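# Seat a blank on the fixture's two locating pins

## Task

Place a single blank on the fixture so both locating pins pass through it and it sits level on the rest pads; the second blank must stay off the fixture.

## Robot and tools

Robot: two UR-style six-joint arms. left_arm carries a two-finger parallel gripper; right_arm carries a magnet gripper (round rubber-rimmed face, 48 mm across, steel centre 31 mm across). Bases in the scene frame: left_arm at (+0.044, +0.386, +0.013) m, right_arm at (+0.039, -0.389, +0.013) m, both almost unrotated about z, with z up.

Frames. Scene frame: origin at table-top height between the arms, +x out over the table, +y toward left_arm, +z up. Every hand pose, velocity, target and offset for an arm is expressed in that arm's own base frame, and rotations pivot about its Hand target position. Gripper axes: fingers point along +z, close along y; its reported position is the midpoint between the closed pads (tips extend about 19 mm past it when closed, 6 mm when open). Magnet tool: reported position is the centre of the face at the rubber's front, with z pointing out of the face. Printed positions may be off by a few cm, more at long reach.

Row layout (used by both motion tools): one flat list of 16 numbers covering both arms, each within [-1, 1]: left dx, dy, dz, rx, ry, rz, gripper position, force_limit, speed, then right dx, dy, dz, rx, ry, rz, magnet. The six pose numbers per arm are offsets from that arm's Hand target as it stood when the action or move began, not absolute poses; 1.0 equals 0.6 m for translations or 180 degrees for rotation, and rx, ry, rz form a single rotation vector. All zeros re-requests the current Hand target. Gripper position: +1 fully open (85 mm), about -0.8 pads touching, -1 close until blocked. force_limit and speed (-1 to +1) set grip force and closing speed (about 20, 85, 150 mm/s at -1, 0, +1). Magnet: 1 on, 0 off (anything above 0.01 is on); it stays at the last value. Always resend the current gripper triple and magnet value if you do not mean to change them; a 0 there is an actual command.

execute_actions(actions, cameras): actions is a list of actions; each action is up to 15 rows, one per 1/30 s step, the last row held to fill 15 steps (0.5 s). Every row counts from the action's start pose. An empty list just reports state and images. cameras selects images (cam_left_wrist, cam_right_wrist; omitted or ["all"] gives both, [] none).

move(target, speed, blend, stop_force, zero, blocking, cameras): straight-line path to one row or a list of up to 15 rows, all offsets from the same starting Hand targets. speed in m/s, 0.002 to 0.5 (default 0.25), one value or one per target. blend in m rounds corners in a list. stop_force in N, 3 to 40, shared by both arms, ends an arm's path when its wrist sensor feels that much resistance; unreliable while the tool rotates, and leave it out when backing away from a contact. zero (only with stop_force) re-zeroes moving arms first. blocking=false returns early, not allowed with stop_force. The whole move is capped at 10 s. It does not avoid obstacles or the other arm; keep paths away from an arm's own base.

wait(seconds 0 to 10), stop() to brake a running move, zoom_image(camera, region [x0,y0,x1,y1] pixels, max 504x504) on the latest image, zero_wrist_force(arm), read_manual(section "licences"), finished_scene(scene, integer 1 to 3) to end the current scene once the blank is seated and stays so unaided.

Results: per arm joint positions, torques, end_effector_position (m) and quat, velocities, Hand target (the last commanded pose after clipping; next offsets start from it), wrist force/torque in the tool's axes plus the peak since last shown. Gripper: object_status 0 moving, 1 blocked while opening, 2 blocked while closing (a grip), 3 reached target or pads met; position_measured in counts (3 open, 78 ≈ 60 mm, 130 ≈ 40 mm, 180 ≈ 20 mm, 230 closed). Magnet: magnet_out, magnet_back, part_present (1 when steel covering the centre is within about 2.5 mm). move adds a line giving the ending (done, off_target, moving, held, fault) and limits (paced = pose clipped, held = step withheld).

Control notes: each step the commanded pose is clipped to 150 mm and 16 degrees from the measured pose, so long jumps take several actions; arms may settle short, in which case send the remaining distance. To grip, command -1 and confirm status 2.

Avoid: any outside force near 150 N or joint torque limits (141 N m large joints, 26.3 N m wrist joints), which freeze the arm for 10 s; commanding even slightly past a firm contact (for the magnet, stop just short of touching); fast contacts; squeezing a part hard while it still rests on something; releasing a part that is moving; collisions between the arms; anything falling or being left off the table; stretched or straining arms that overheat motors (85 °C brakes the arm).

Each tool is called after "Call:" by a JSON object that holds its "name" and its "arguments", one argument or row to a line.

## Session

Call:
{"name": "execute_actions", "arguments": {
  "actions": []
}}

Scene clock: 0.00 s.
left_arm: end_effector_position=(+0.2958, +0.4978, +0.3319) position_measured=3 object_status=3 end_effector_quat_wxyz=(-0.106, +0.149, +0.983, -0.021) | right_arm: end_effector_position=(+0.4243, -0.0191, +0.3698) magnet_out=0 magnet_back=1 part_present=0 end_effector_quat_wxyz=(-0.446, +0.886, -0.026, +0.125)
Joint positions: left_arm=[0.739 -1.316 1.251 -1.336 -1.433 1.028] | right_arm=[-0.762 -1.764 1.874 -1.114 -0.744 -0.957]
Joint velocities: within noise
Joint torques (N m): no reading
Motor temperatures (°C): left_arm=[30 24 27 29 37 30] | right_arm=[34 31 29 43 31 38]
Wrist force (N): no reading
Wrist torque (N m): no reading
Wrist force, peak (N): no reading
Hand target: left_arm +0.2958, +0.4978, +0.3319; -0.106, +0.149, +0.983, -0.021 | right_arm +0.4243, -0.0191, +0.3698; -0.446, +0.886, -0.026, +0.125

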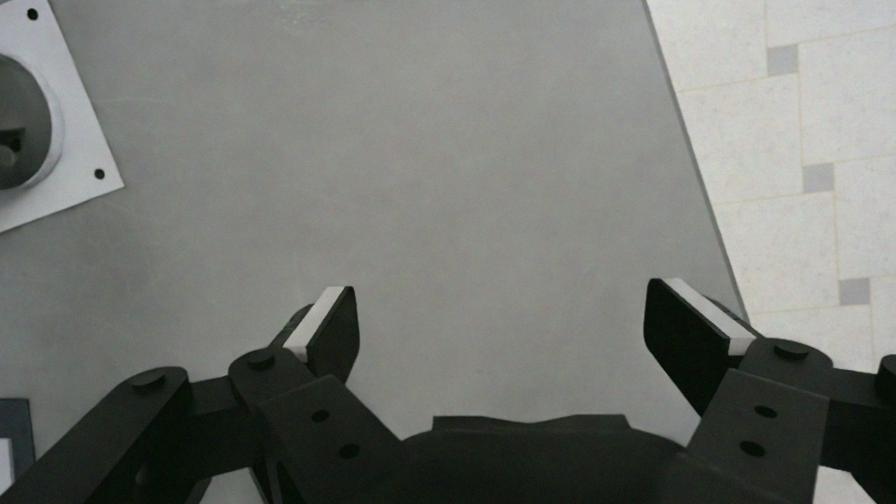

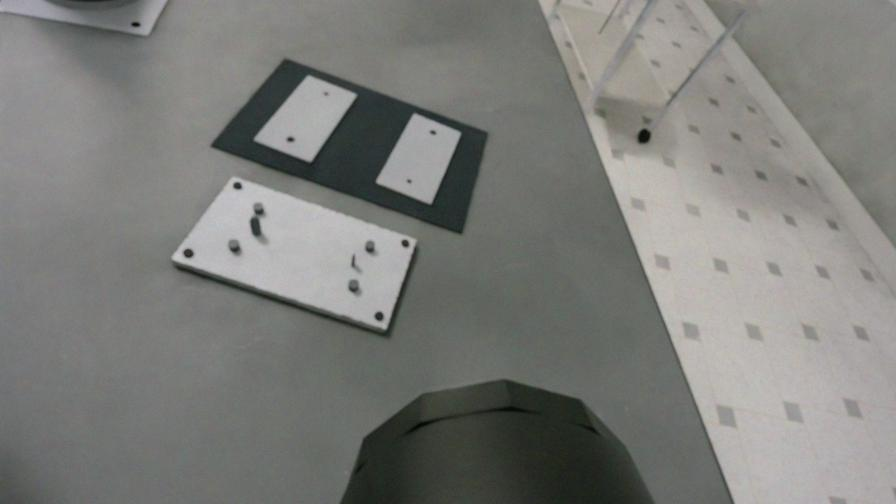

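Call:
{"name": "zoom_image", "arguments": {
  "camera": "cam_right_wrist",
  "region": [240, 60, 480, 220]
}}

Call:
{"name": "zoom_image", "arguments": {
  "camera": "cam_right_wrist",
  "region": [170, 170, 420, 340]
}}

Scaled by 2.100 from the camera's 896x504 image, which has a finer 1280x720 frame.

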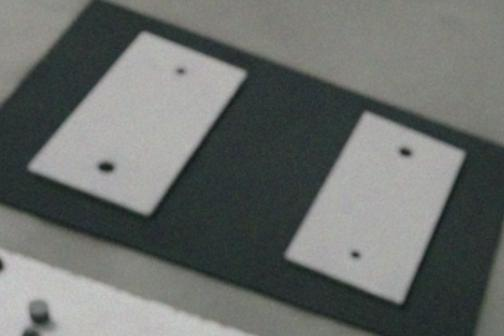

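Scaled by 2.016 from the camera's 896x504 image, which has a finer 1280x720 frame.

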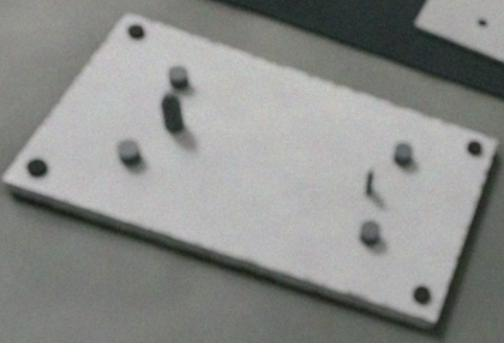

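Call:
{"name": "move", "arguments": {
  "target": [
    [0,0,0,0,0,0,1,1,1,0.202333,0.784,-0.416333,-0.31018,-0.09508,0.35057,0],
    [0,0,0,0,0,0,1,1,1,0.202333,0.784,-0.566333,-0.31018,-0.09508,0.35057,0]
  ],
  "speed": [0.4, 0.15],
  "blend": [0.03, 0],
  "cameras": ["cam_right_wrist"]
}}

Scene clock: 6.53 s.
left_arm: end_effector_position=(+0.2958, +0.4978, +0.3319) position_measured=3 object_status=3 end_effector_quat_wxyz=(-0.106, +0.149, +0.983, -0.021) | right_arm: end_effector_position=(+0.5457, +0.4513, +0.0301) magnet_out=0 magnet_back=1 part_present=0 end_effector_quat_wxyz=(+0.000, +0.842, +0.540, +0.000)
Joint positions: left_arm=[0.739 -1.316 1.251 -1.336 -1.433 1.028] | right_arm=[0.502 -0.821 1.496 -2.246 -1.571 -0.639]
Joint torques (N m): left_arm=[-2.02 -38.48 -24.82 -2.07 1.23 0.18] | right_arm=[7.48 -43.68 -24.07 -4.74 -1.33 1.24]
Wrist force (N): left_arm=[-0.1 -0.1 0.1] | right_arm=[-0.6 -0.3 -0.8]
Wrist torque (N m): left_arm=[-0.01 0.03 0.00] | right_arm=[0.07 -0.03 -0.22]
Wrist force, peak (N): left_arm=[-0.2 -0.2 0.2] | right_arm=[1.1 -1.4 -1.2]
Hand target: left_arm +0.2958, +0.4978, +0.3319; -0.106, +0.149, +0.983, -0.021 | right_arm +0.5457, +0.4513, +0.0300; +0.000, +0.842, +0.540, +0.000
Off the commanded pose: left_arm 0.000 m, 0 deg | right_arm 0.000 m, 0 deg.
move: done
Images, in order: cam_right_wrist.

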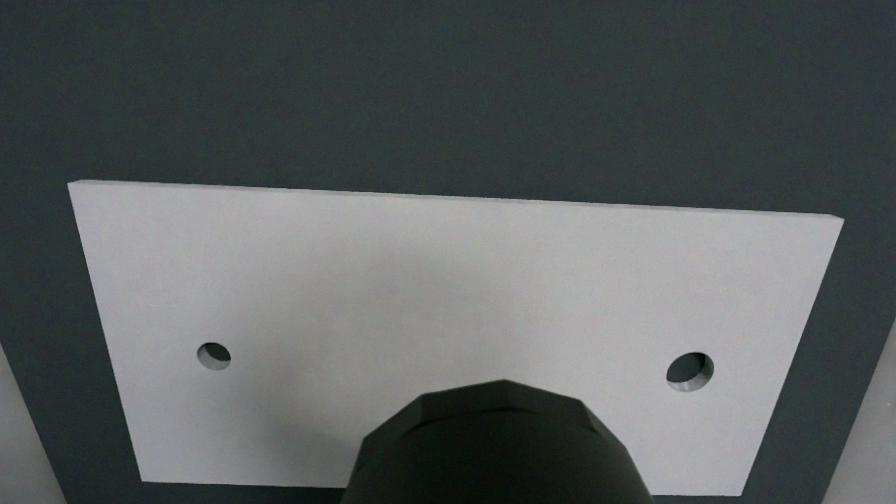

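Call:
{"name": "zoom_image", "arguments": {
  "camera": "cam_right_wrist",
  "region": [189, 331, 239, 381]
}}

Call:
{"name": "zoom_image", "arguments": {
  "camera": "cam_right_wrist",
  "region": [655, 336, 725, 406]
}}

Scaled by 10.080 from the camera's 896x504 image, which has a finer 1280x720 frame.

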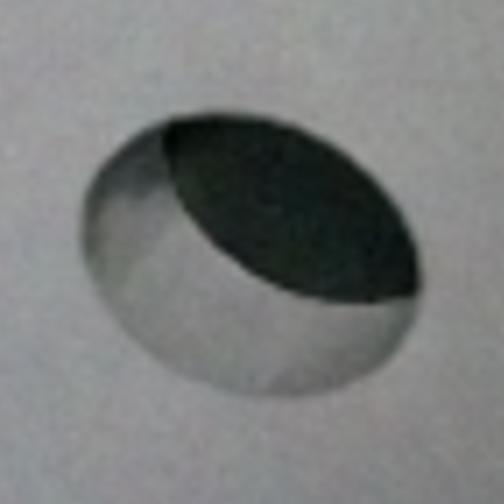

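Scaled by 7.200 from the camera's 896x504 image, which has a finer 1280x720 frame.

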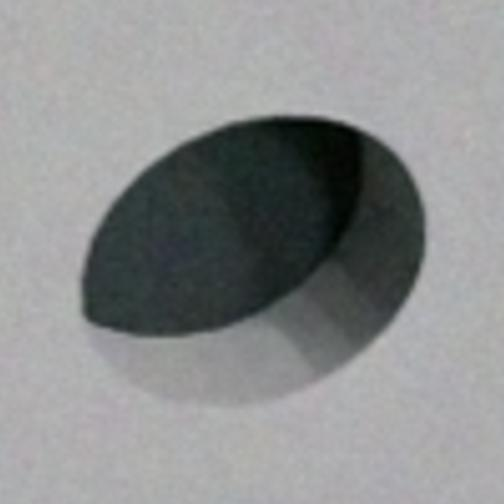

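Call:
{"name": "move", "arguments": {
  "target": [0,0,0,0,0,0,1,1,1,-0.004328,-0.00425,-0.05,0,0,0,0],
  "speed": 0.1,
  "cameras": ["cam_right_wrist"]
}}

Call:
{"name": "move", "arguments": {
  "target": [0,0,0,0,0,0,1,1,1,0,0,-0.0195,0,0,0,0],
  "speed": 0.005,
  "stop_force": 4,
  "cameras": ["cam_right_wrist"]
}}

Scene clock: 8.77 s.
left_arm: end_effector_position=(+0.2958, +0.4978, +0.3319) position_measured=3 object_status=3 end_effector_quat_wxyz=(-0.106, +0.149, +0.983, -0.021) | right_arm: end_effector_position=(+0.5432, +0.4488, +0.0002) magnet_out=0 magnet_back=1 part_present=0 end_effector_quat_wxyz=(+0.000, +0.842, +0.540, +0.000)
Joint positions: left_arm=[0.739 -1.316 1.251 -1.336 -1.433 1.028] | right_arm=[0.5 -0.781 1.518 -2.308 -1.571 -0.641]
Joint torques (N m): left_arm=[-3.05 -39.56 -24.82 -2.03 1.53 0.15] | right_arm=[-8.41 -42.29 -11.16 -4.5 -0.88 -1.79]
Wrist force (N): left_arm=[0.0 -0.2 0.1] | right_arm=[-0.1 -0.5 -0.9]
Wrist torque (N m): left_arm=[-0.03 0.00 0.00] | right_arm=[0.04 -0.09 -0.22]
Wrist force, peak (N): left_arm=[-0.2 0.0 0.3] | right_arm=[-0.5 -0.7 -1.4]
Hand target: left_arm +0.2958, +0.4978, +0.3319; -0.106, +0.149, +0.983, -0.021 | right_arm +0.5431, +0.4488, +0.0000; +0.000, +0.842, +0.540, +0.000
Off the commanded pose: left_arm 0.000 m, 0 deg | right_arm 0.000 m, 0 deg.
move: done
Images, in order: cam_right_wrist.

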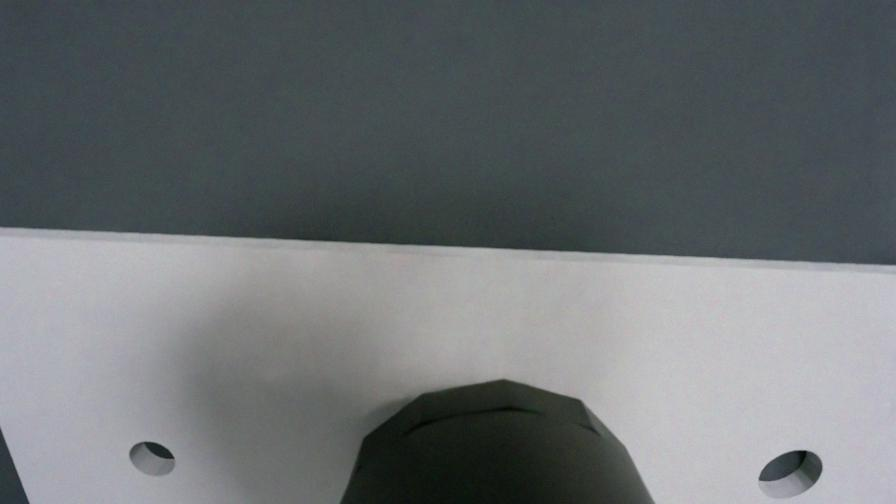

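Scene clock: 11.13 s.
left_arm: end_effector_position=(+0.2958, +0.4978, +0.3319) position_measured=3 object_status=3 end_effector_quat_wxyz=(-0.106, +0.149, +0.983, -0.021) | right_arm: end_effector_position=(+0.5431, +0.4488, -0.0063) magnet_out=0 magnet_back=1 part_present=0 end_effector_quat_wxyz=(+0.000, +0.842, +0.540, +0.000)
Joint positions: left_arm=[0.739 -1.316 1.251 -1.336 -1.433 1.028] | right_arm=[0.5 -0.771 1.52 -2.319 -1.571 -0.641]
Joint torques (N m): left_arm=[-4.5 -39.65 -25.6 -2.1 1.54 0.11] | right_arm=[-6.86 -52.72 -17.12 -0.69 0.7 -1.79]
Wrist force (N): left_arm=[0.0 0.0 0.0] | right_arm=[-1.9 -2.8 -7.6]
Wrist torque (N m): left_arm=[0.00 0.00 0.00] | right_arm=[-0.03 0.00 -0.23]
Wrist force, peak (N): left_arm=[-0.1 -0.2 0.3] | right_arm=[-9.0 -6.8 -17.1]
Hand target: left_arm +0.2958, +0.4978, +0.3319; -0.106, +0.149, +0.983, -0.021 | right_arm +0.5431, +0.4488, -0.0062; +0.000, +0.842, +0.540, +0.000 (not the last commanded pose)
Off the commanded pose: left_arm 0.000 m, 0 deg | right_arm 0.005 m, 0 deg.
move: contact (right_arm)
Images, in order: cam_right_wrist.

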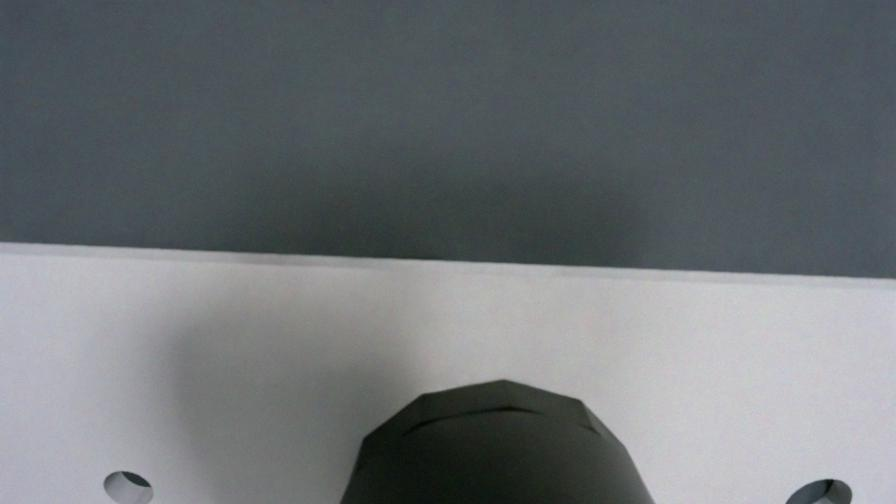

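Call:
{"name": "execute_actions", "arguments": {
  "actions": [
    [[0,0,0,0,0,0,1,1,1,0,0,0,0,0,0,1]]
  ],
  "cameras": []
}}

Scene clock: 12.90 s.
left_arm: end_effector_position=(+0.2958, +0.4978, +0.3319) position_measured=3 object_status=3 end_effector_quat_wxyz=(-0.106, +0.149, +0.983, -0.021) | right_arm: end_effector_position=(+0.5431, +0.4488, -0.0062) magnet_out=1 magnet_back=0 part_present=1 end_effector_quat_wxyz=(+0.000, +0.842, +0.540, +0.000)
Joint positions: left_arm=[0.739 -1.316 1.251 -1.336 -1.433 1.028] | right_arm=[0.5 -0.771 1.52 -2.319 -1.571 -0.641]
Joint torques (N m): left_arm=[-4.53 -37.92 -26.11 -1.78 1.76 -0.07] | right_arm=[-7.21 -53.24 -26.43 -1.11 0.68 -1.84]
Wrist force (N): left_arm=[0.0 0.1 0.2] | right_arm=[0.7 -0.9 0.8]
Wrist torque (N m): left_arm=[0.01 0.00 0.01] | right_arm=[-0.08 0.09 -0.23]
Wrist force, peak (N): left_arm=[-0.1 -0.3 0.3] | right_arm=[-1.7 -2.7 -8.3]
Hand target: left_arm +0.2958, +0.4978, +0.3319; -0.106, +0.149, +0.983, -0.021 | right_arm +0.5431, +0.4488, -0.0062; +0.000, +0.842, +0.540, +0.000
Off the commanded pose: left_arm 0.000 m, 0 deg | right_arm 0.000 m, 0 deg.

Call:
{"name": "move", "arguments": {
  "target": [
    [0,0,0,0,0,0,1,1,1,0,0,0.2303,0,0,0,1],
    [0,0,0,0,0,0,1,1,1,-0.25702,-0.27665,0.2303,0,0,0.52033,1]
  ],
  "speed": [0.15, 0.38],
  "blend": [0.04, 0],
  "cameras": ["cam_right_wrist"]
}}

Scene clock: 16.83 s.
left_arm: end_effector_position=(+0.2958, +0.4978, +0.3319) position_measured=3 object_status=3 end_effector_quat_wxyz=(-0.106, +0.149, +0.983, -0.021) | right_arm: end_effector_position=(+0.3890, +0.2828, +0.1319) magnet_out=1 magnet_back=0 part_present=1 end_effector_quat_wxyz=(+0.000, +0.182, +0.983, +0.000)
Joint positions: left_arm=[0.739 -1.316 1.251 -1.336 -1.433 1.028] | right_arm=[0.348 -1.423 2.124 -2.272 -1.571 -2.428]
Joint torques (N m): left_arm=[-6.53 -39.56 -25.03 -1.33 1.57 0.07] | right_arm=[-8.34 -34.75 -11.23 -4.96 1.19 -1.85]
Wrist force (N): left_arm=[0.0 -0.1 0.0] | right_arm=[0.1 -1.1 3.2]
Wrist torque (N m): left_arm=[-0.02 0.00 0.00] | right_arm=[0.02 -0.09 -0.24]
Wrist force, peak (N): left_arm=[-0.1 0.0 0.4] | right_arm=[-0.2 -0.8 4.7]
Hand target: left_arm +0.2958, +0.4978, +0.3319; -0.106, +0.149, +0.983, -0.021 | right_arm +0.3889, +0.2828, +0.1319; +0.000, +0.182, +0.983, +0.000
Off the commanded pose: left_arm 0.000 m, 0 deg | right_arm 0.000 m, 0 deg.
move: done
Images, in order: cam_right_wrist.

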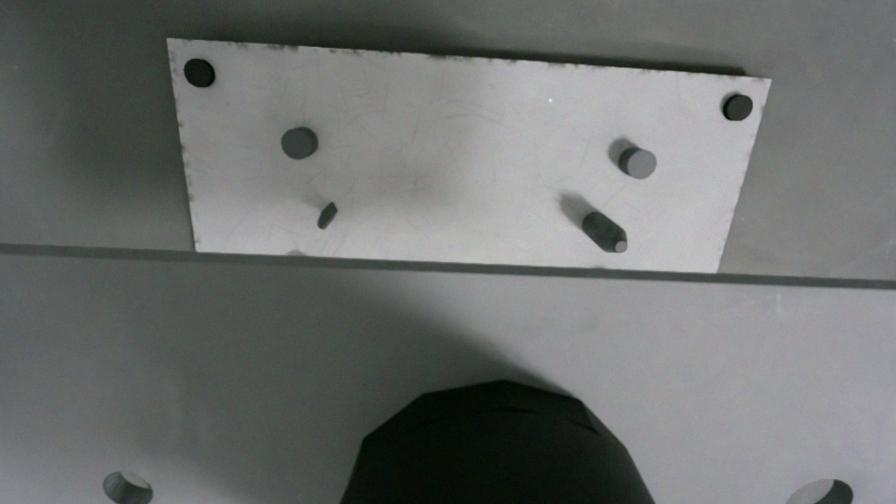

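Call:
{"name": "zoom_image", "arguments": {
  "camera": "cam_right_wrist",
  "region": [580, 205, 640, 265]
}}

Call:
{"name": "zoom_image", "arguments": {
  "camera": "cam_right_wrist",
  "region": [300, 190, 350, 240]
}}

Call:
{"name": "zoom_image", "arguments": {
  "camera": "cam_right_wrist",
  "region": [175, 48, 225, 98]
}}

Call:
{"name": "zoom_image", "arguments": {
  "camera": "cam_right_wrist",
  "region": [713, 82, 763, 132]
}}

Scaled by 8.400 from the camera's 896x504 image, which has a finer 1280x720 frame.

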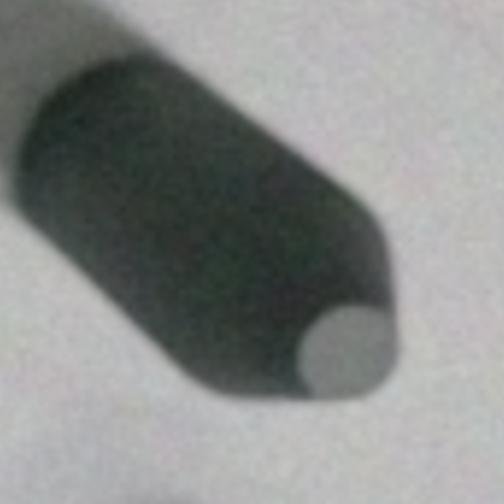

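Scaled by 10.080 from the camera's 896x504 image, which has a finer 1280x720 frame.

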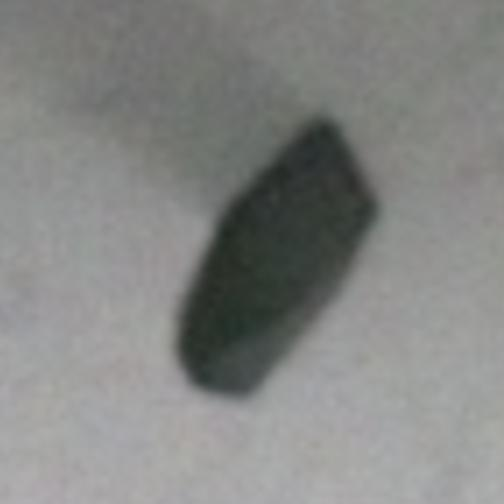

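Scaled by 10.080 from the camera's 896x504 image, which has a finer 1280x720 frame.

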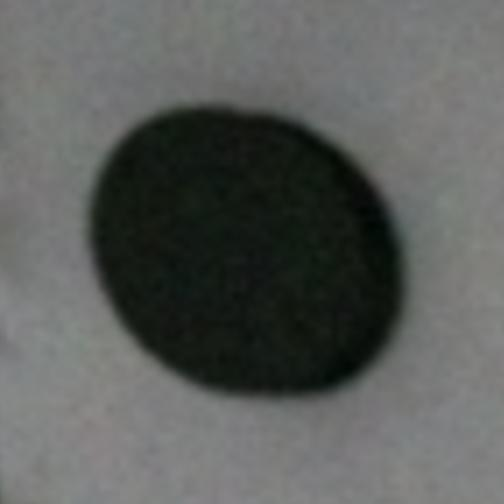

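Scaled by 10.080 from the camera's 896x504 image, which has a finer 1280x720 frame.

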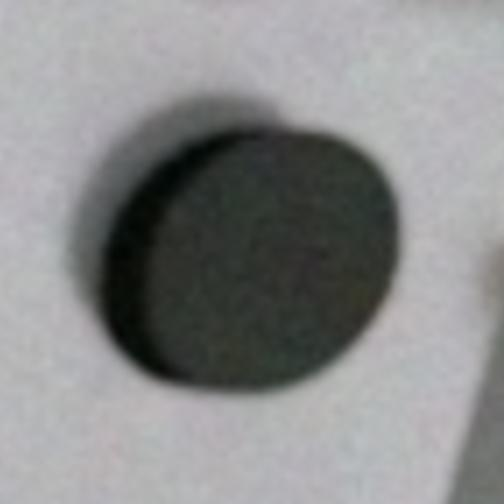

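Call:
{"name": "move", "arguments": {
  "target": [0,0,0,0,0,0,1,1,1,-0.011719,-0.016715,-0.1515,0,0,-0.002222,1],
  "speed": 0.15,
  "cameras": ["cam_right_wrist"]
}}

Call:
{"name": "zero_wrist_force", "arguments": {
  "arm": "right_arm"
}}

Call:
{"name": "move", "arguments": {
  "target": [
    [0,0,0,0,0,0,1,1,1,0,0,-0.0208,0,0,0,1],
    [0,0,0,0,0,0,1,1,1,0,0,-0.05,0,0,0,1]
  ],
  "speed": [0.008, 0.005],
  "blend": [0.001, 0],
  "stop_force": 4,
  "cameras": ["cam_right_wrist"]
}}

Scene clock: 19.73 s.
left_arm: end_effector_position=(+0.2958, +0.4978, +0.3319) position_measured=3 object_status=3 end_effector_quat_wxyz=(-0.106, +0.149, +0.983, -0.021) | right_arm: end_effector_position=(+0.3819, +0.2727, +0.0411) magnet_out=1 magnet_back=0 part_present=1 end_effector_quat_wxyz=(+0.000, +0.185, +0.983, +0.000)
Joint positions: left_arm=[0.739 -1.316 1.251 -1.336 -1.433 1.028] | right_arm=[0.332 -1.251 2.237 -2.556 -1.571 -2.436]
Joint torques (N m): left_arm=[-6.99 -40.34 -26.06 -1.51 1.45 0.25] | right_arm=[-7.4 -21.29 -8.86 -5.08 1.47 -2.06]
Wrist force (N): left_arm=[0.0 0.1 0.1] | right_arm=[0.2 -1.1 3.6]
Wrist torque (N m): left_arm=[0.01 -0.01 0.00] | right_arm=[0.01 -0.08 -0.22]
Wrist force, peak (N): left_arm=[-0.2 0.0 -0.3] | right_arm=[0.1 -1.1 4.7]
Hand target: left_arm +0.2958, +0.4978, +0.3319; -0.106, +0.149, +0.983, -0.021 | right_arm +0.3819, +0.2727, +0.0410; +0.000, +0.185, +0.983, +0.000
Off the commanded pose: left_arm 0.000 m, 0 deg | right_arm 0.000 m, 0 deg.
move: done
Images, in order: cam_right_wrist.

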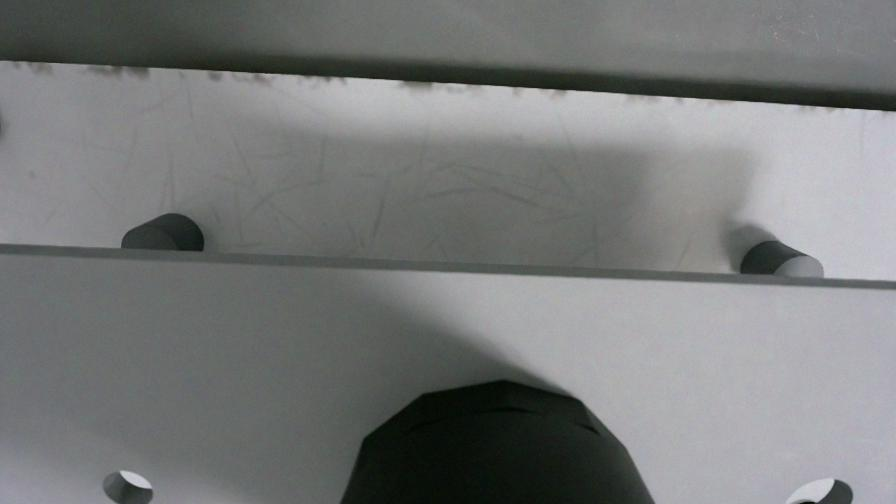

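Wrist force sensor zeroed.

Scene clock: 23.37 s.
left_arm: end_effector_position=(+0.2958, +0.4978, +0.3319) position_measured=3 object_status=3 end_effector_quat_wxyz=(-0.106, +0.149, +0.983, -0.021) | right_arm: end_effector_position=(+0.3819, +0.2727, +0.0251) magnet_out=1 magnet_back=0 part_present=1 end_effector_quat_wxyz=(+0.000, +0.185, +0.983, +0.000)
Joint positions: left_arm=[0.739 -1.316 1.251 -1.336 -1.433 1.028] | right_arm=[0.332 -1.211 2.245 -2.606 -1.571 -2.436]
Joint torques (N m): left_arm=[-9.12 -41.33 -26.27 -1.25 1.38 0.34] | right_arm=[-4.47 -39.42 -26.04 -2.27 -1.81 -1.28]
Wrist force (N, zeroed by zero_wrist_force on right_arm): left_arm=[0.1 0.0 -0.2] | right_arm=[3.2 0.2 -0.1]
Wrist torque (N m, zeroed by zero_wrist_force on right_arm): left_arm=[0.00 -0.01 0.00] | right_arm=[0.03 0.00 -0.01]
Wrist force, peak (N, zeroed by zero_wrist_force on right_arm): left_arm=[0.0 0.1 0.4] | right_arm=[6.3 -0.3 -6.0]
Hand target: left_arm +0.2958, +0.4978, +0.3319; -0.106, +0.149, +0.983, -0.021 | right_arm +0.3819, +0.2727, +0.0251; +0.000, +0.185, +0.983, +0.000 (not the last commanded pose)
Off the commanded pose: left_arm 0.000 m, 0 deg | right_arm 0.014 m, 0 deg.
move: contact (right_arm); path passed 1 of 2 targets
Images, in order: cam_right_wrist.

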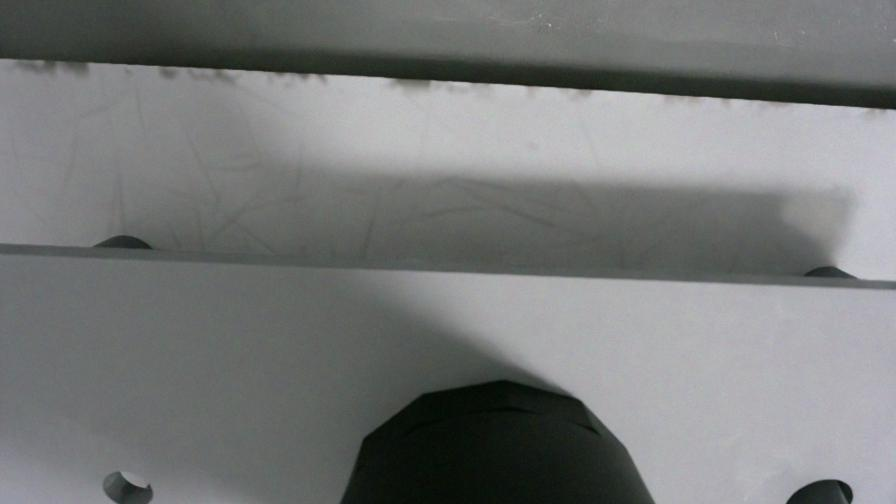

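Call:
{"name": "move", "arguments": {
  "target": [
    [0,0,0,0,0,0,1,1,1,-0.000466,0.000182,0,0,0,0,1],
    [0,0,0,0,0,0,1,1,1,-0.000466,0.000182,-0.0235,0,0,0,1]
  ],
  "speed": [0.01, 0.004],
  "stop_force": 5,
  "zero": false,
  "cameras": ["cam_right_wrist"]
}}

Scene clock: 25.93 s.
left_arm: end_effector_position=(+0.2958, +0.4978, +0.3319) position_measured=3 object_status=3 end_effector_quat_wxyz=(-0.106, +0.149, +0.983, -0.021) | right_arm: end_effector_position=(+0.3817, +0.2729, +0.0245) magnet_out=1 magnet_back=0 part_present=1 end_effector_quat_wxyz=(+0.000, +0.185, +0.983, +0.000)
Joint positions: left_arm=[0.739 -1.316 1.251 -1.336 -1.433 1.028] | right_arm=[0.333 -1.209 2.246 -2.608 -1.571 -2.436]
Joint torques (N m): left_arm=[-10.33 -40.77 -25.34 -1.12 1.46 0.29] | right_arm=[-6.12 -39.73 -25.98 -2.12 -1.63 -0.86]
Wrist force (N, zeroed by zero_wrist_force on right_arm): left_arm=[0.0 0.2 -0.2] | right_arm=[3.1 -0.4 -0.5]
Wrist torque (N m, zeroed by zero_wrist_force on right_arm): left_arm=[0.03 0.00 0.00] | right_arm=[0.00 0.02 -0.03]
Wrist force, peak (N, zeroed by zero_wrist_force on right_arm): left_arm=[0.1 0.0 0.4] | right_arm=[5.5 -0.7 -6.0]
Hand target: left_arm +0.2958, +0.4978, +0.3319; -0.106, +0.149, +0.983, -0.021 | right_arm +0.3817, +0.2729, +0.0245; +0.000, +0.185, +0.983, +0.000 (not the last commanded pose)
Off the commanded pose: left_arm 0.000 m, 0 deg | right_arm 0.013 m, 0 deg.
move: contact (right_arm); path passed 1 of 2 targets
Images, in order: cam_right_wrist.

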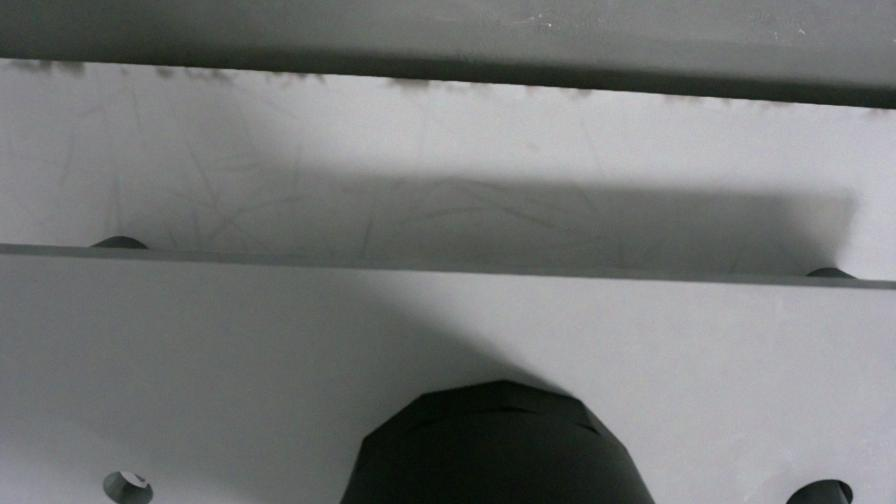

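Call:
{"name": "move", "arguments": {
  "target": [
    [0,0,0,0,0,0,1,1,1,-0.000543,0.000212,0,0,0,0,1],
    [0,0,0,0,0,0,1,1,1,-0.000543,0.000212,-0.0225,0,0,0,1]
  ],
  "speed": [0.01, 0.004],
  "stop_force": 5,
  "zero": false,
  "cameras": ["cam_right_wrist"]
}}

Scene clock: 28.50 s.
left_arm: end_effector_position=(+0.2958, +0.4978, +0.3319) position_measured=3 object_status=3 end_effector_quat_wxyz=(-0.106, +0.149, +0.983, -0.021) | right_arm: end_effector_position=(+0.3813, +0.2730, +0.0194) magnet_out=1 magnet_back=0 part_present=1 end_effector_quat_wxyz=(+0.000, +0.185, +0.983, +0.000)
Joint positions: left_arm=[0.739 -1.316 1.251 -1.336 -1.433 1.028] | right_arm=[0.333 -1.196 2.249 -2.624 -1.571 -2.436]
Joint torques (N m): left_arm=[-9.21 -40.07 -24.93 -1.03 1.4 0.24] | right_arm=[8.11 -40.29 -22.96 -2.11 1.76 1.04]
Wrist force (N, zeroed by zero_wrist_force on right_arm): left_arm=[-0.1 0.0 0.0] | right_arm=[-1.1 -2.7 0.0]
Wrist torque (N m, zeroed by zero_wrist_force on right_arm): left_arm=[0.00 0.01 0.00] | right_arm=[0.04 0.03 0.14]
Wrist force, peak (N, zeroed by zero_wrist_force on right_arm): left_arm=[-0.2 0.0 0.2] | right_arm=[-0.7 -5.5 -5.2]
Hand target: left_arm +0.2958, +0.4978, +0.3319; -0.106, +0.149, +0.983, -0.021 | right_arm +0.3814, +0.2730, +0.0194; +0.000, +0.185, +0.983, +0.000 (not the last commanded pose)
Off the commanded pose: left_arm 0.000 m, 0 deg | right_arm 0.008 m, 0 deg.
move: contact (right_arm); path passed 1 of 2 targets
Images, in order: cam_right_wrist.

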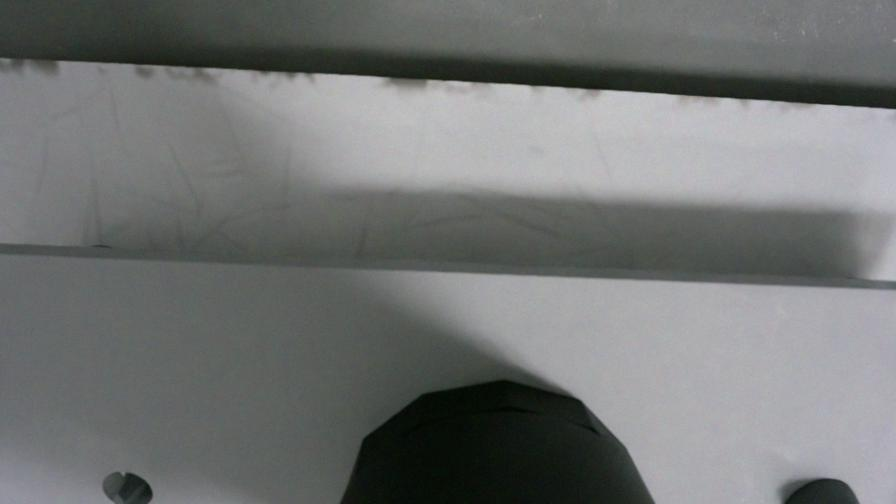

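Call:
{"name": "move", "arguments": {
  "target": [0,0,0,0,0,0,1,1,1,0.000078,-0.000349,0,0,0,-0.000833,1],
  "speed": 0.01,
  "cameras": []
}}

Call:
{"name": "move", "arguments": {
  "target": [0,0,0,0,0,0,1,1,1,0,0,-0.014,0,0,0,1],
  "speed": 0.004,
  "stop_force": 5,
  "zero": false,
  "cameras": ["cam_right_wrist"]
}}

Scene clock: 29.83 s.
left_arm: end_effector_position=(+0.2958, +0.4978, +0.3319) position_measured=3 object_status=3 end_effector_quat_wxyz=(-0.106, +0.149, +0.983, -0.021) | right_arm: end_effector_position=(+0.3814, +0.2728, +0.0194) magnet_out=1 magnet_back=0 part_present=1 end_effector_quat_wxyz=(+0.000, +0.187, +0.982, +0.000)
Joint positions: left_arm=[0.739 -1.316 1.251 -1.336 -1.433 1.028] | right_arm=[0.333 -1.197 2.249 -2.624 -1.571 -2.434]
Joint torques (N m): left_arm=[-9.95 -40.49 -26.83 -1.07 1.67 0.19] | right_arm=[-7.88 -40.63 -5.82 -5.09 0.64 1.71]
Wrist force (N, zeroed by zero_wrist_force on right_arm): left_arm=[0.0 -0.1 0.1] | right_arm=[0.5 0.0 -0.5]
Wrist torque (N m, zeroed by zero_wrist_force on right_arm): left_arm=[-0.01 0.00 0.00] | right_arm=[0.04 0.04 -0.03]
Wrist force, peak (N, zeroed by zero_wrist_force on right_arm): left_arm=[0.0 0.3 -0.1] | right_arm=[-0.5 -3.4 0.9]
Hand target: left_arm +0.2958, +0.4978, +0.3319; -0.106, +0.149, +0.983, -0.021 | right_arm +0.3814, +0.2728, +0.0194; +0.000, +0.187, +0.982, +0.000
Off the commanded pose: left_arm 0.000 m, 0 deg | right_arm 0.000 m, 0 deg.
move: done

Scene clock: 32.37 s.
left_arm: end_effector_position=(+0.2958, +0.4978, +0.3319) position_measured=3 object_status=3 end_effector_quat_wxyz=(-0.106, +0.149, +0.983, -0.021) | right_arm: end_effector_position=(+0.3814, +0.2728, +0.0133) magnet_out=1 magnet_back=0 part_present=1 end_effector_quat_wxyz=(+0.000, +0.187, +0.982, +0.000)
Joint positions: left_arm=[0.739 -1.316 1.251 -1.336 -1.433 1.028] | right_arm=[0.333 -1.18 2.251 -2.642 -1.571 -2.433]
Joint torques (N m): left_arm=[-9.69 -42.13 -25.24 -0.9 1.48 0.24] | right_arm=[-6.93 -38.23 -18.58 -0.95 -1.05 1.61]
Wrist force (N, zeroed by zero_wrist_force on right_arm): left_arm=[-0.1 -0.1 0.0] | right_arm=[-0.5 1.0 -3.6]
Wrist torque (N m, zeroed by zero_wrist_force on right_arm): left_arm=[-0.01 0.02 0.00] | right_arm=[0.09 -0.18 -0.02]
Wrist force, peak (N, zeroed by zero_wrist_force on right_arm): left_arm=[0.3 -0.1 0.2] | right_arm=[7.9 -7.2 -21.4]
Hand target: left_arm +0.2958, +0.4978, +0.3319; -0.106, +0.149, +0.983, -0.021 | right_arm +0.3814, +0.2728, +0.0133; +0.000, +0.187, +0.982, +0.000 (not the last commanded pose)
Off the commanded pose: left_arm 0.000 m, 0 deg | right_arm 0.002 m, 0 deg.
move: contact (right_arm)
Images, in order: cam_right_wrist.

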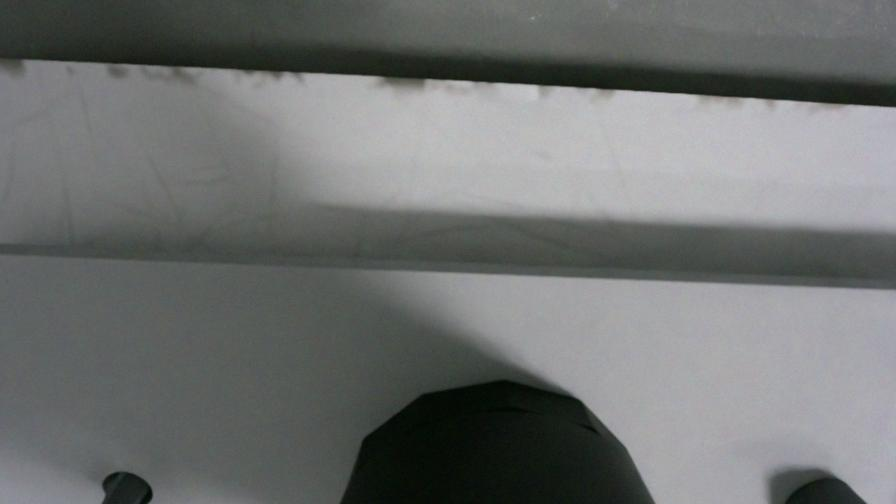

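Call:
{"name": "zoom_image", "arguments": {
  "camera": "cam_right_wrist",
  "region": [80, 454, 160, 504]
}}

Call:
{"name": "zoom_image", "arguments": {
  "camera": "cam_right_wrist",
  "region": [770, 444, 870, 504]
}}

Scaled by 6.300 from the camera's 896x504 image, which has a finer 1280x720 frame.

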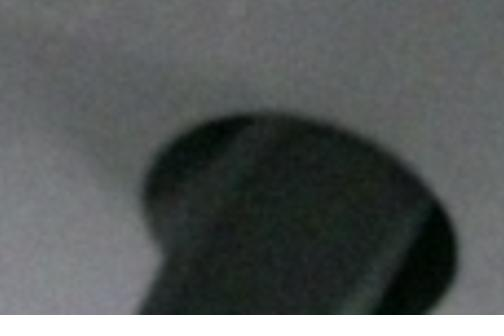

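Scaled by 5.040 from the camera's 896x504 image, which has a finer 1280x720 frame.

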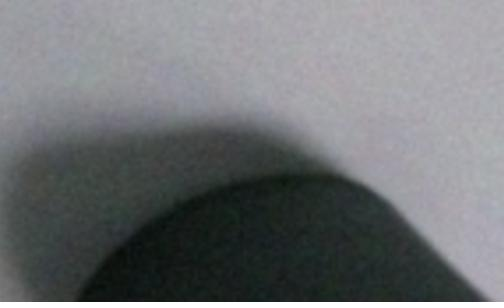

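Call:
{"name": "execute_actions", "arguments": {
  "actions": [
    [[0,0,0,0,0,0,1,1,1,0,0,0,0,0,0,0]]
  ],
  "cameras": []
}}

Scene clock: 33.50 s.
left_arm: end_effector_position=(+0.2958, +0.4978, +0.3319) position_measured=3 object_status=3 end_effector_quat_wxyz=(-0.106, +0.149, +0.983, -0.021) | right_arm: end_effector_position=(+0.3814, +0.2728, +0.0133) magnet_out=0 magnet_back=1 part_present=0 end_effector_quat_wxyz=(+0.000, +0.187, +0.982, +0.000)
Joint positions: left_arm=[0.739 -1.316 1.251 -1.336 -1.433 1.028] | right_arm=[0.333 -1.18 2.251 -2.642 -1.571 -2.433]
Joint torques (N m): left_arm=[-9.22 -41.46 -25.73 -1.2 1.39 0.32] | right_arm=[-6.96 -23.48 -21.49 -2.02 -0.5 1.63]
Wrist force (N, zeroed by zero_wrist_force on right_arm): left_arm=[-0.2 -0.1 -0.1] | right_arm=[4.0 -2.4 -12.5]
Wrist torque (N m, zeroed by zero_wrist_force on right_arm): left_arm=[-0.01 0.03 0.00] | right_arm=[0.15 -0.02 -0.01]
Wrist force, peak (N, zeroed by zero_wrist_force on right_arm): left_arm=[-0.2 0.2 0.1] | right_arm=[4.7 -3.1 -14.4]
Hand target: left_arm +0.2958, +0.4978, +0.3319; -0.106, +0.149, +0.983, -0.021 | right_arm +0.3814, +0.2728, +0.0133; +0.000, +0.187, +0.982, +0.000
Off the commanded pose: left_arm 0.000 m, 0 deg | right_arm 0.000 m, 0 deg.

Call:
{"name": "move", "arguments": {
  "target": [
    [0,0,0,0,0,0,1,1,1,0,0,0.01,0,0,0,0],
    [0,0,0,0,0,0,1,1,1,0,0,0.198,0,0,0,0]
  ],
  "speed": [0.03, 0.2],
  "cameras": ["cam_right_wrist"]
}}

Scene clock: 35.10 s.
left_arm: end_effector_position=(+0.2958, +0.4978, +0.3319) position_measured=3 object_status=3 end_effector_quat_wxyz=(-0.106, +0.149, +0.983, -0.021) | right_arm: end_effector_position=(+0.3814, +0.2728, +0.1320) magnet_out=0 magnet_back=1 part_present=0 end_effector_quat_wxyz=(+0.000, +0.187, +0.982, +0.000)
Joint positions: left_arm=[0.739 -1.316 1.251 -1.336 -1.433 1.028] | right_arm=[0.333 -1.45 2.156 -2.277 -1.571 -2.433]
Joint torques (N m): left_arm=[-9.06 -41.7 -25.89 -0.93 1.58 0.11] | right_arm=[-7.48 -32.81 -30.25 -0.98 -1.23 -1.99]
Wrist force (N, zeroed by zero_wrist_force on right_arm): left_arm=[0.1 -0.1 -0.1] | right_arm=[-0.3 0.2 -4.4]
Wrist torque (N m, zeroed by zero_wrist_force on right_arm): left_arm=[-0.02 -0.02 0.00] | right_arm=[0.03 0.02 -0.02]
Wrist force, peak (N, zeroed by zero_wrist_force on right_arm): left_arm=[0.0 -0.3 -0.1] | right_arm=[4.0 -2.3 -12.7]
Hand target: left_arm +0.2958, +0.4978, +0.3319; -0.106, +0.149, +0.983, -0.021 | right_arm +0.3814, +0.2728, +0.1321; +0.000, +0.187, +0.982, +0.000
Off the commanded pose: left_arm 0.000 m, 0 deg | right_arm 0.000 m, 0 deg.
move: done
Images, in order: cam_right_wrist.

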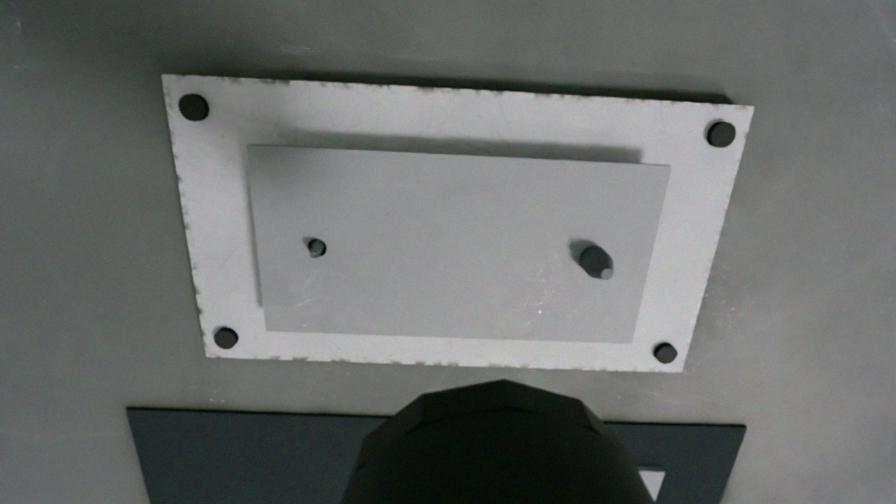

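Call:
{"name": "zoom_image", "arguments": {
  "camera": "cam_right_wrist",
  "region": [228, 125, 278, 175]
}}

Call:
{"name": "zoom_image", "arguments": {
  "camera": "cam_right_wrist",
  "region": [640, 140, 690, 190]
}}

Call:
{"name": "zoom_image", "arguments": {
  "camera": "cam_right_wrist",
  "region": [245, 305, 295, 355]
}}

Call:
{"name": "zoom_image", "arguments": {
  "camera": "cam_right_wrist",
  "region": [605, 318, 655, 368]
}}

Call:
{"name": "zoom_image", "arguments": {
  "camera": "cam_right_wrist",
  "region": [290, 220, 340, 270]
}}

Call:
{"name": "zoom_image", "arguments": {
  "camera": "cam_right_wrist",
  "region": [565, 235, 635, 295]
}}

Scaled by 10.080 from the camera's 896x504 image, which has a finer 1280x720 frame.

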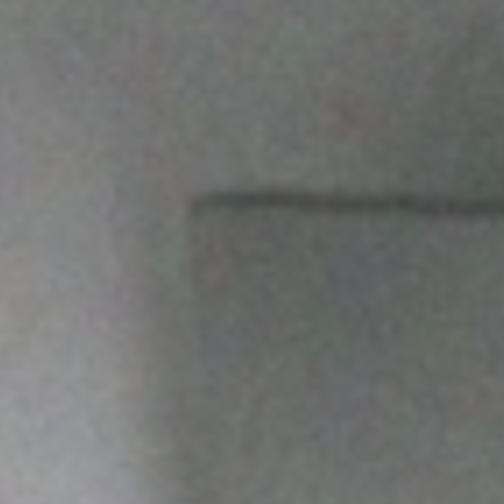

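Scaled by 10.080 from the camera's 896x504 image, which has a finer 1280x720 frame.

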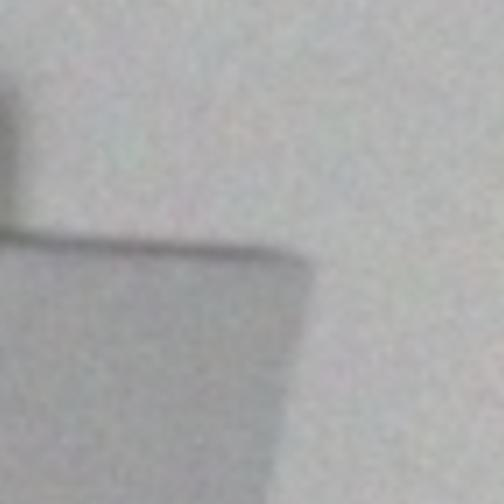

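Scaled by 10.080 from the camera's 896x504 image, which has a finer 1280x720 frame.

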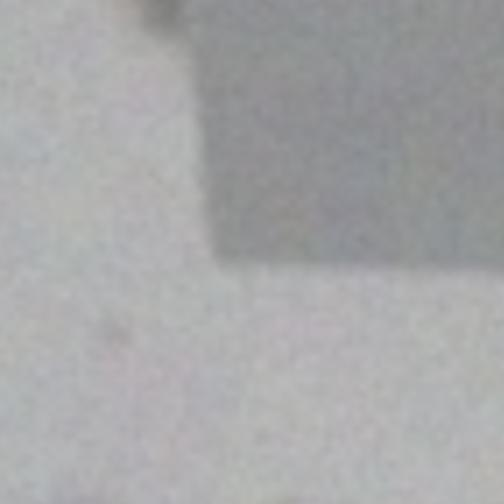

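Scaled by 10.080 from the camera's 896x504 image, which has a finer 1280x720 frame.

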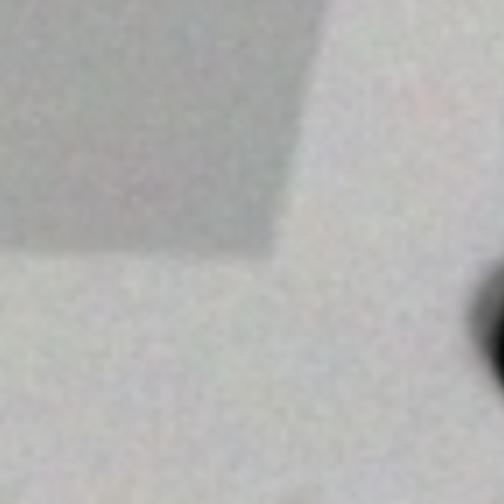

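Scaled by 10.080 from the camera's 896x504 image, which has a finer 1280x720 frame.

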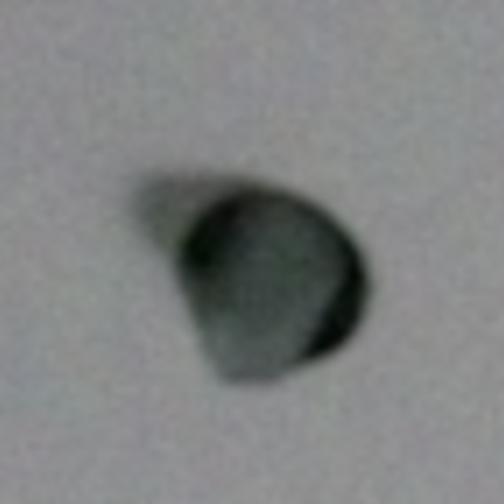

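Scaled by 7.200 from the camera's 896x504 image, which has a finer 1280x720 frame.

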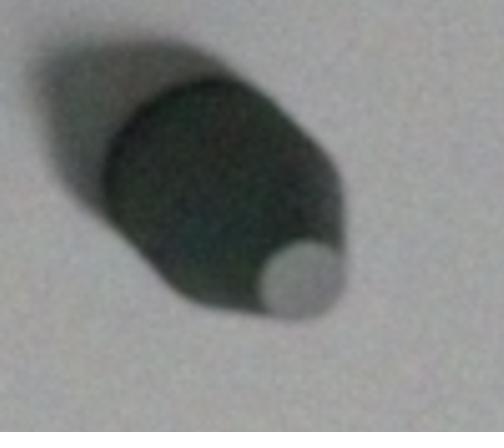

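Call:
{"name": "finished_scene", "arguments": {
  "scene": 3
}}

The scene is finished: the task was done.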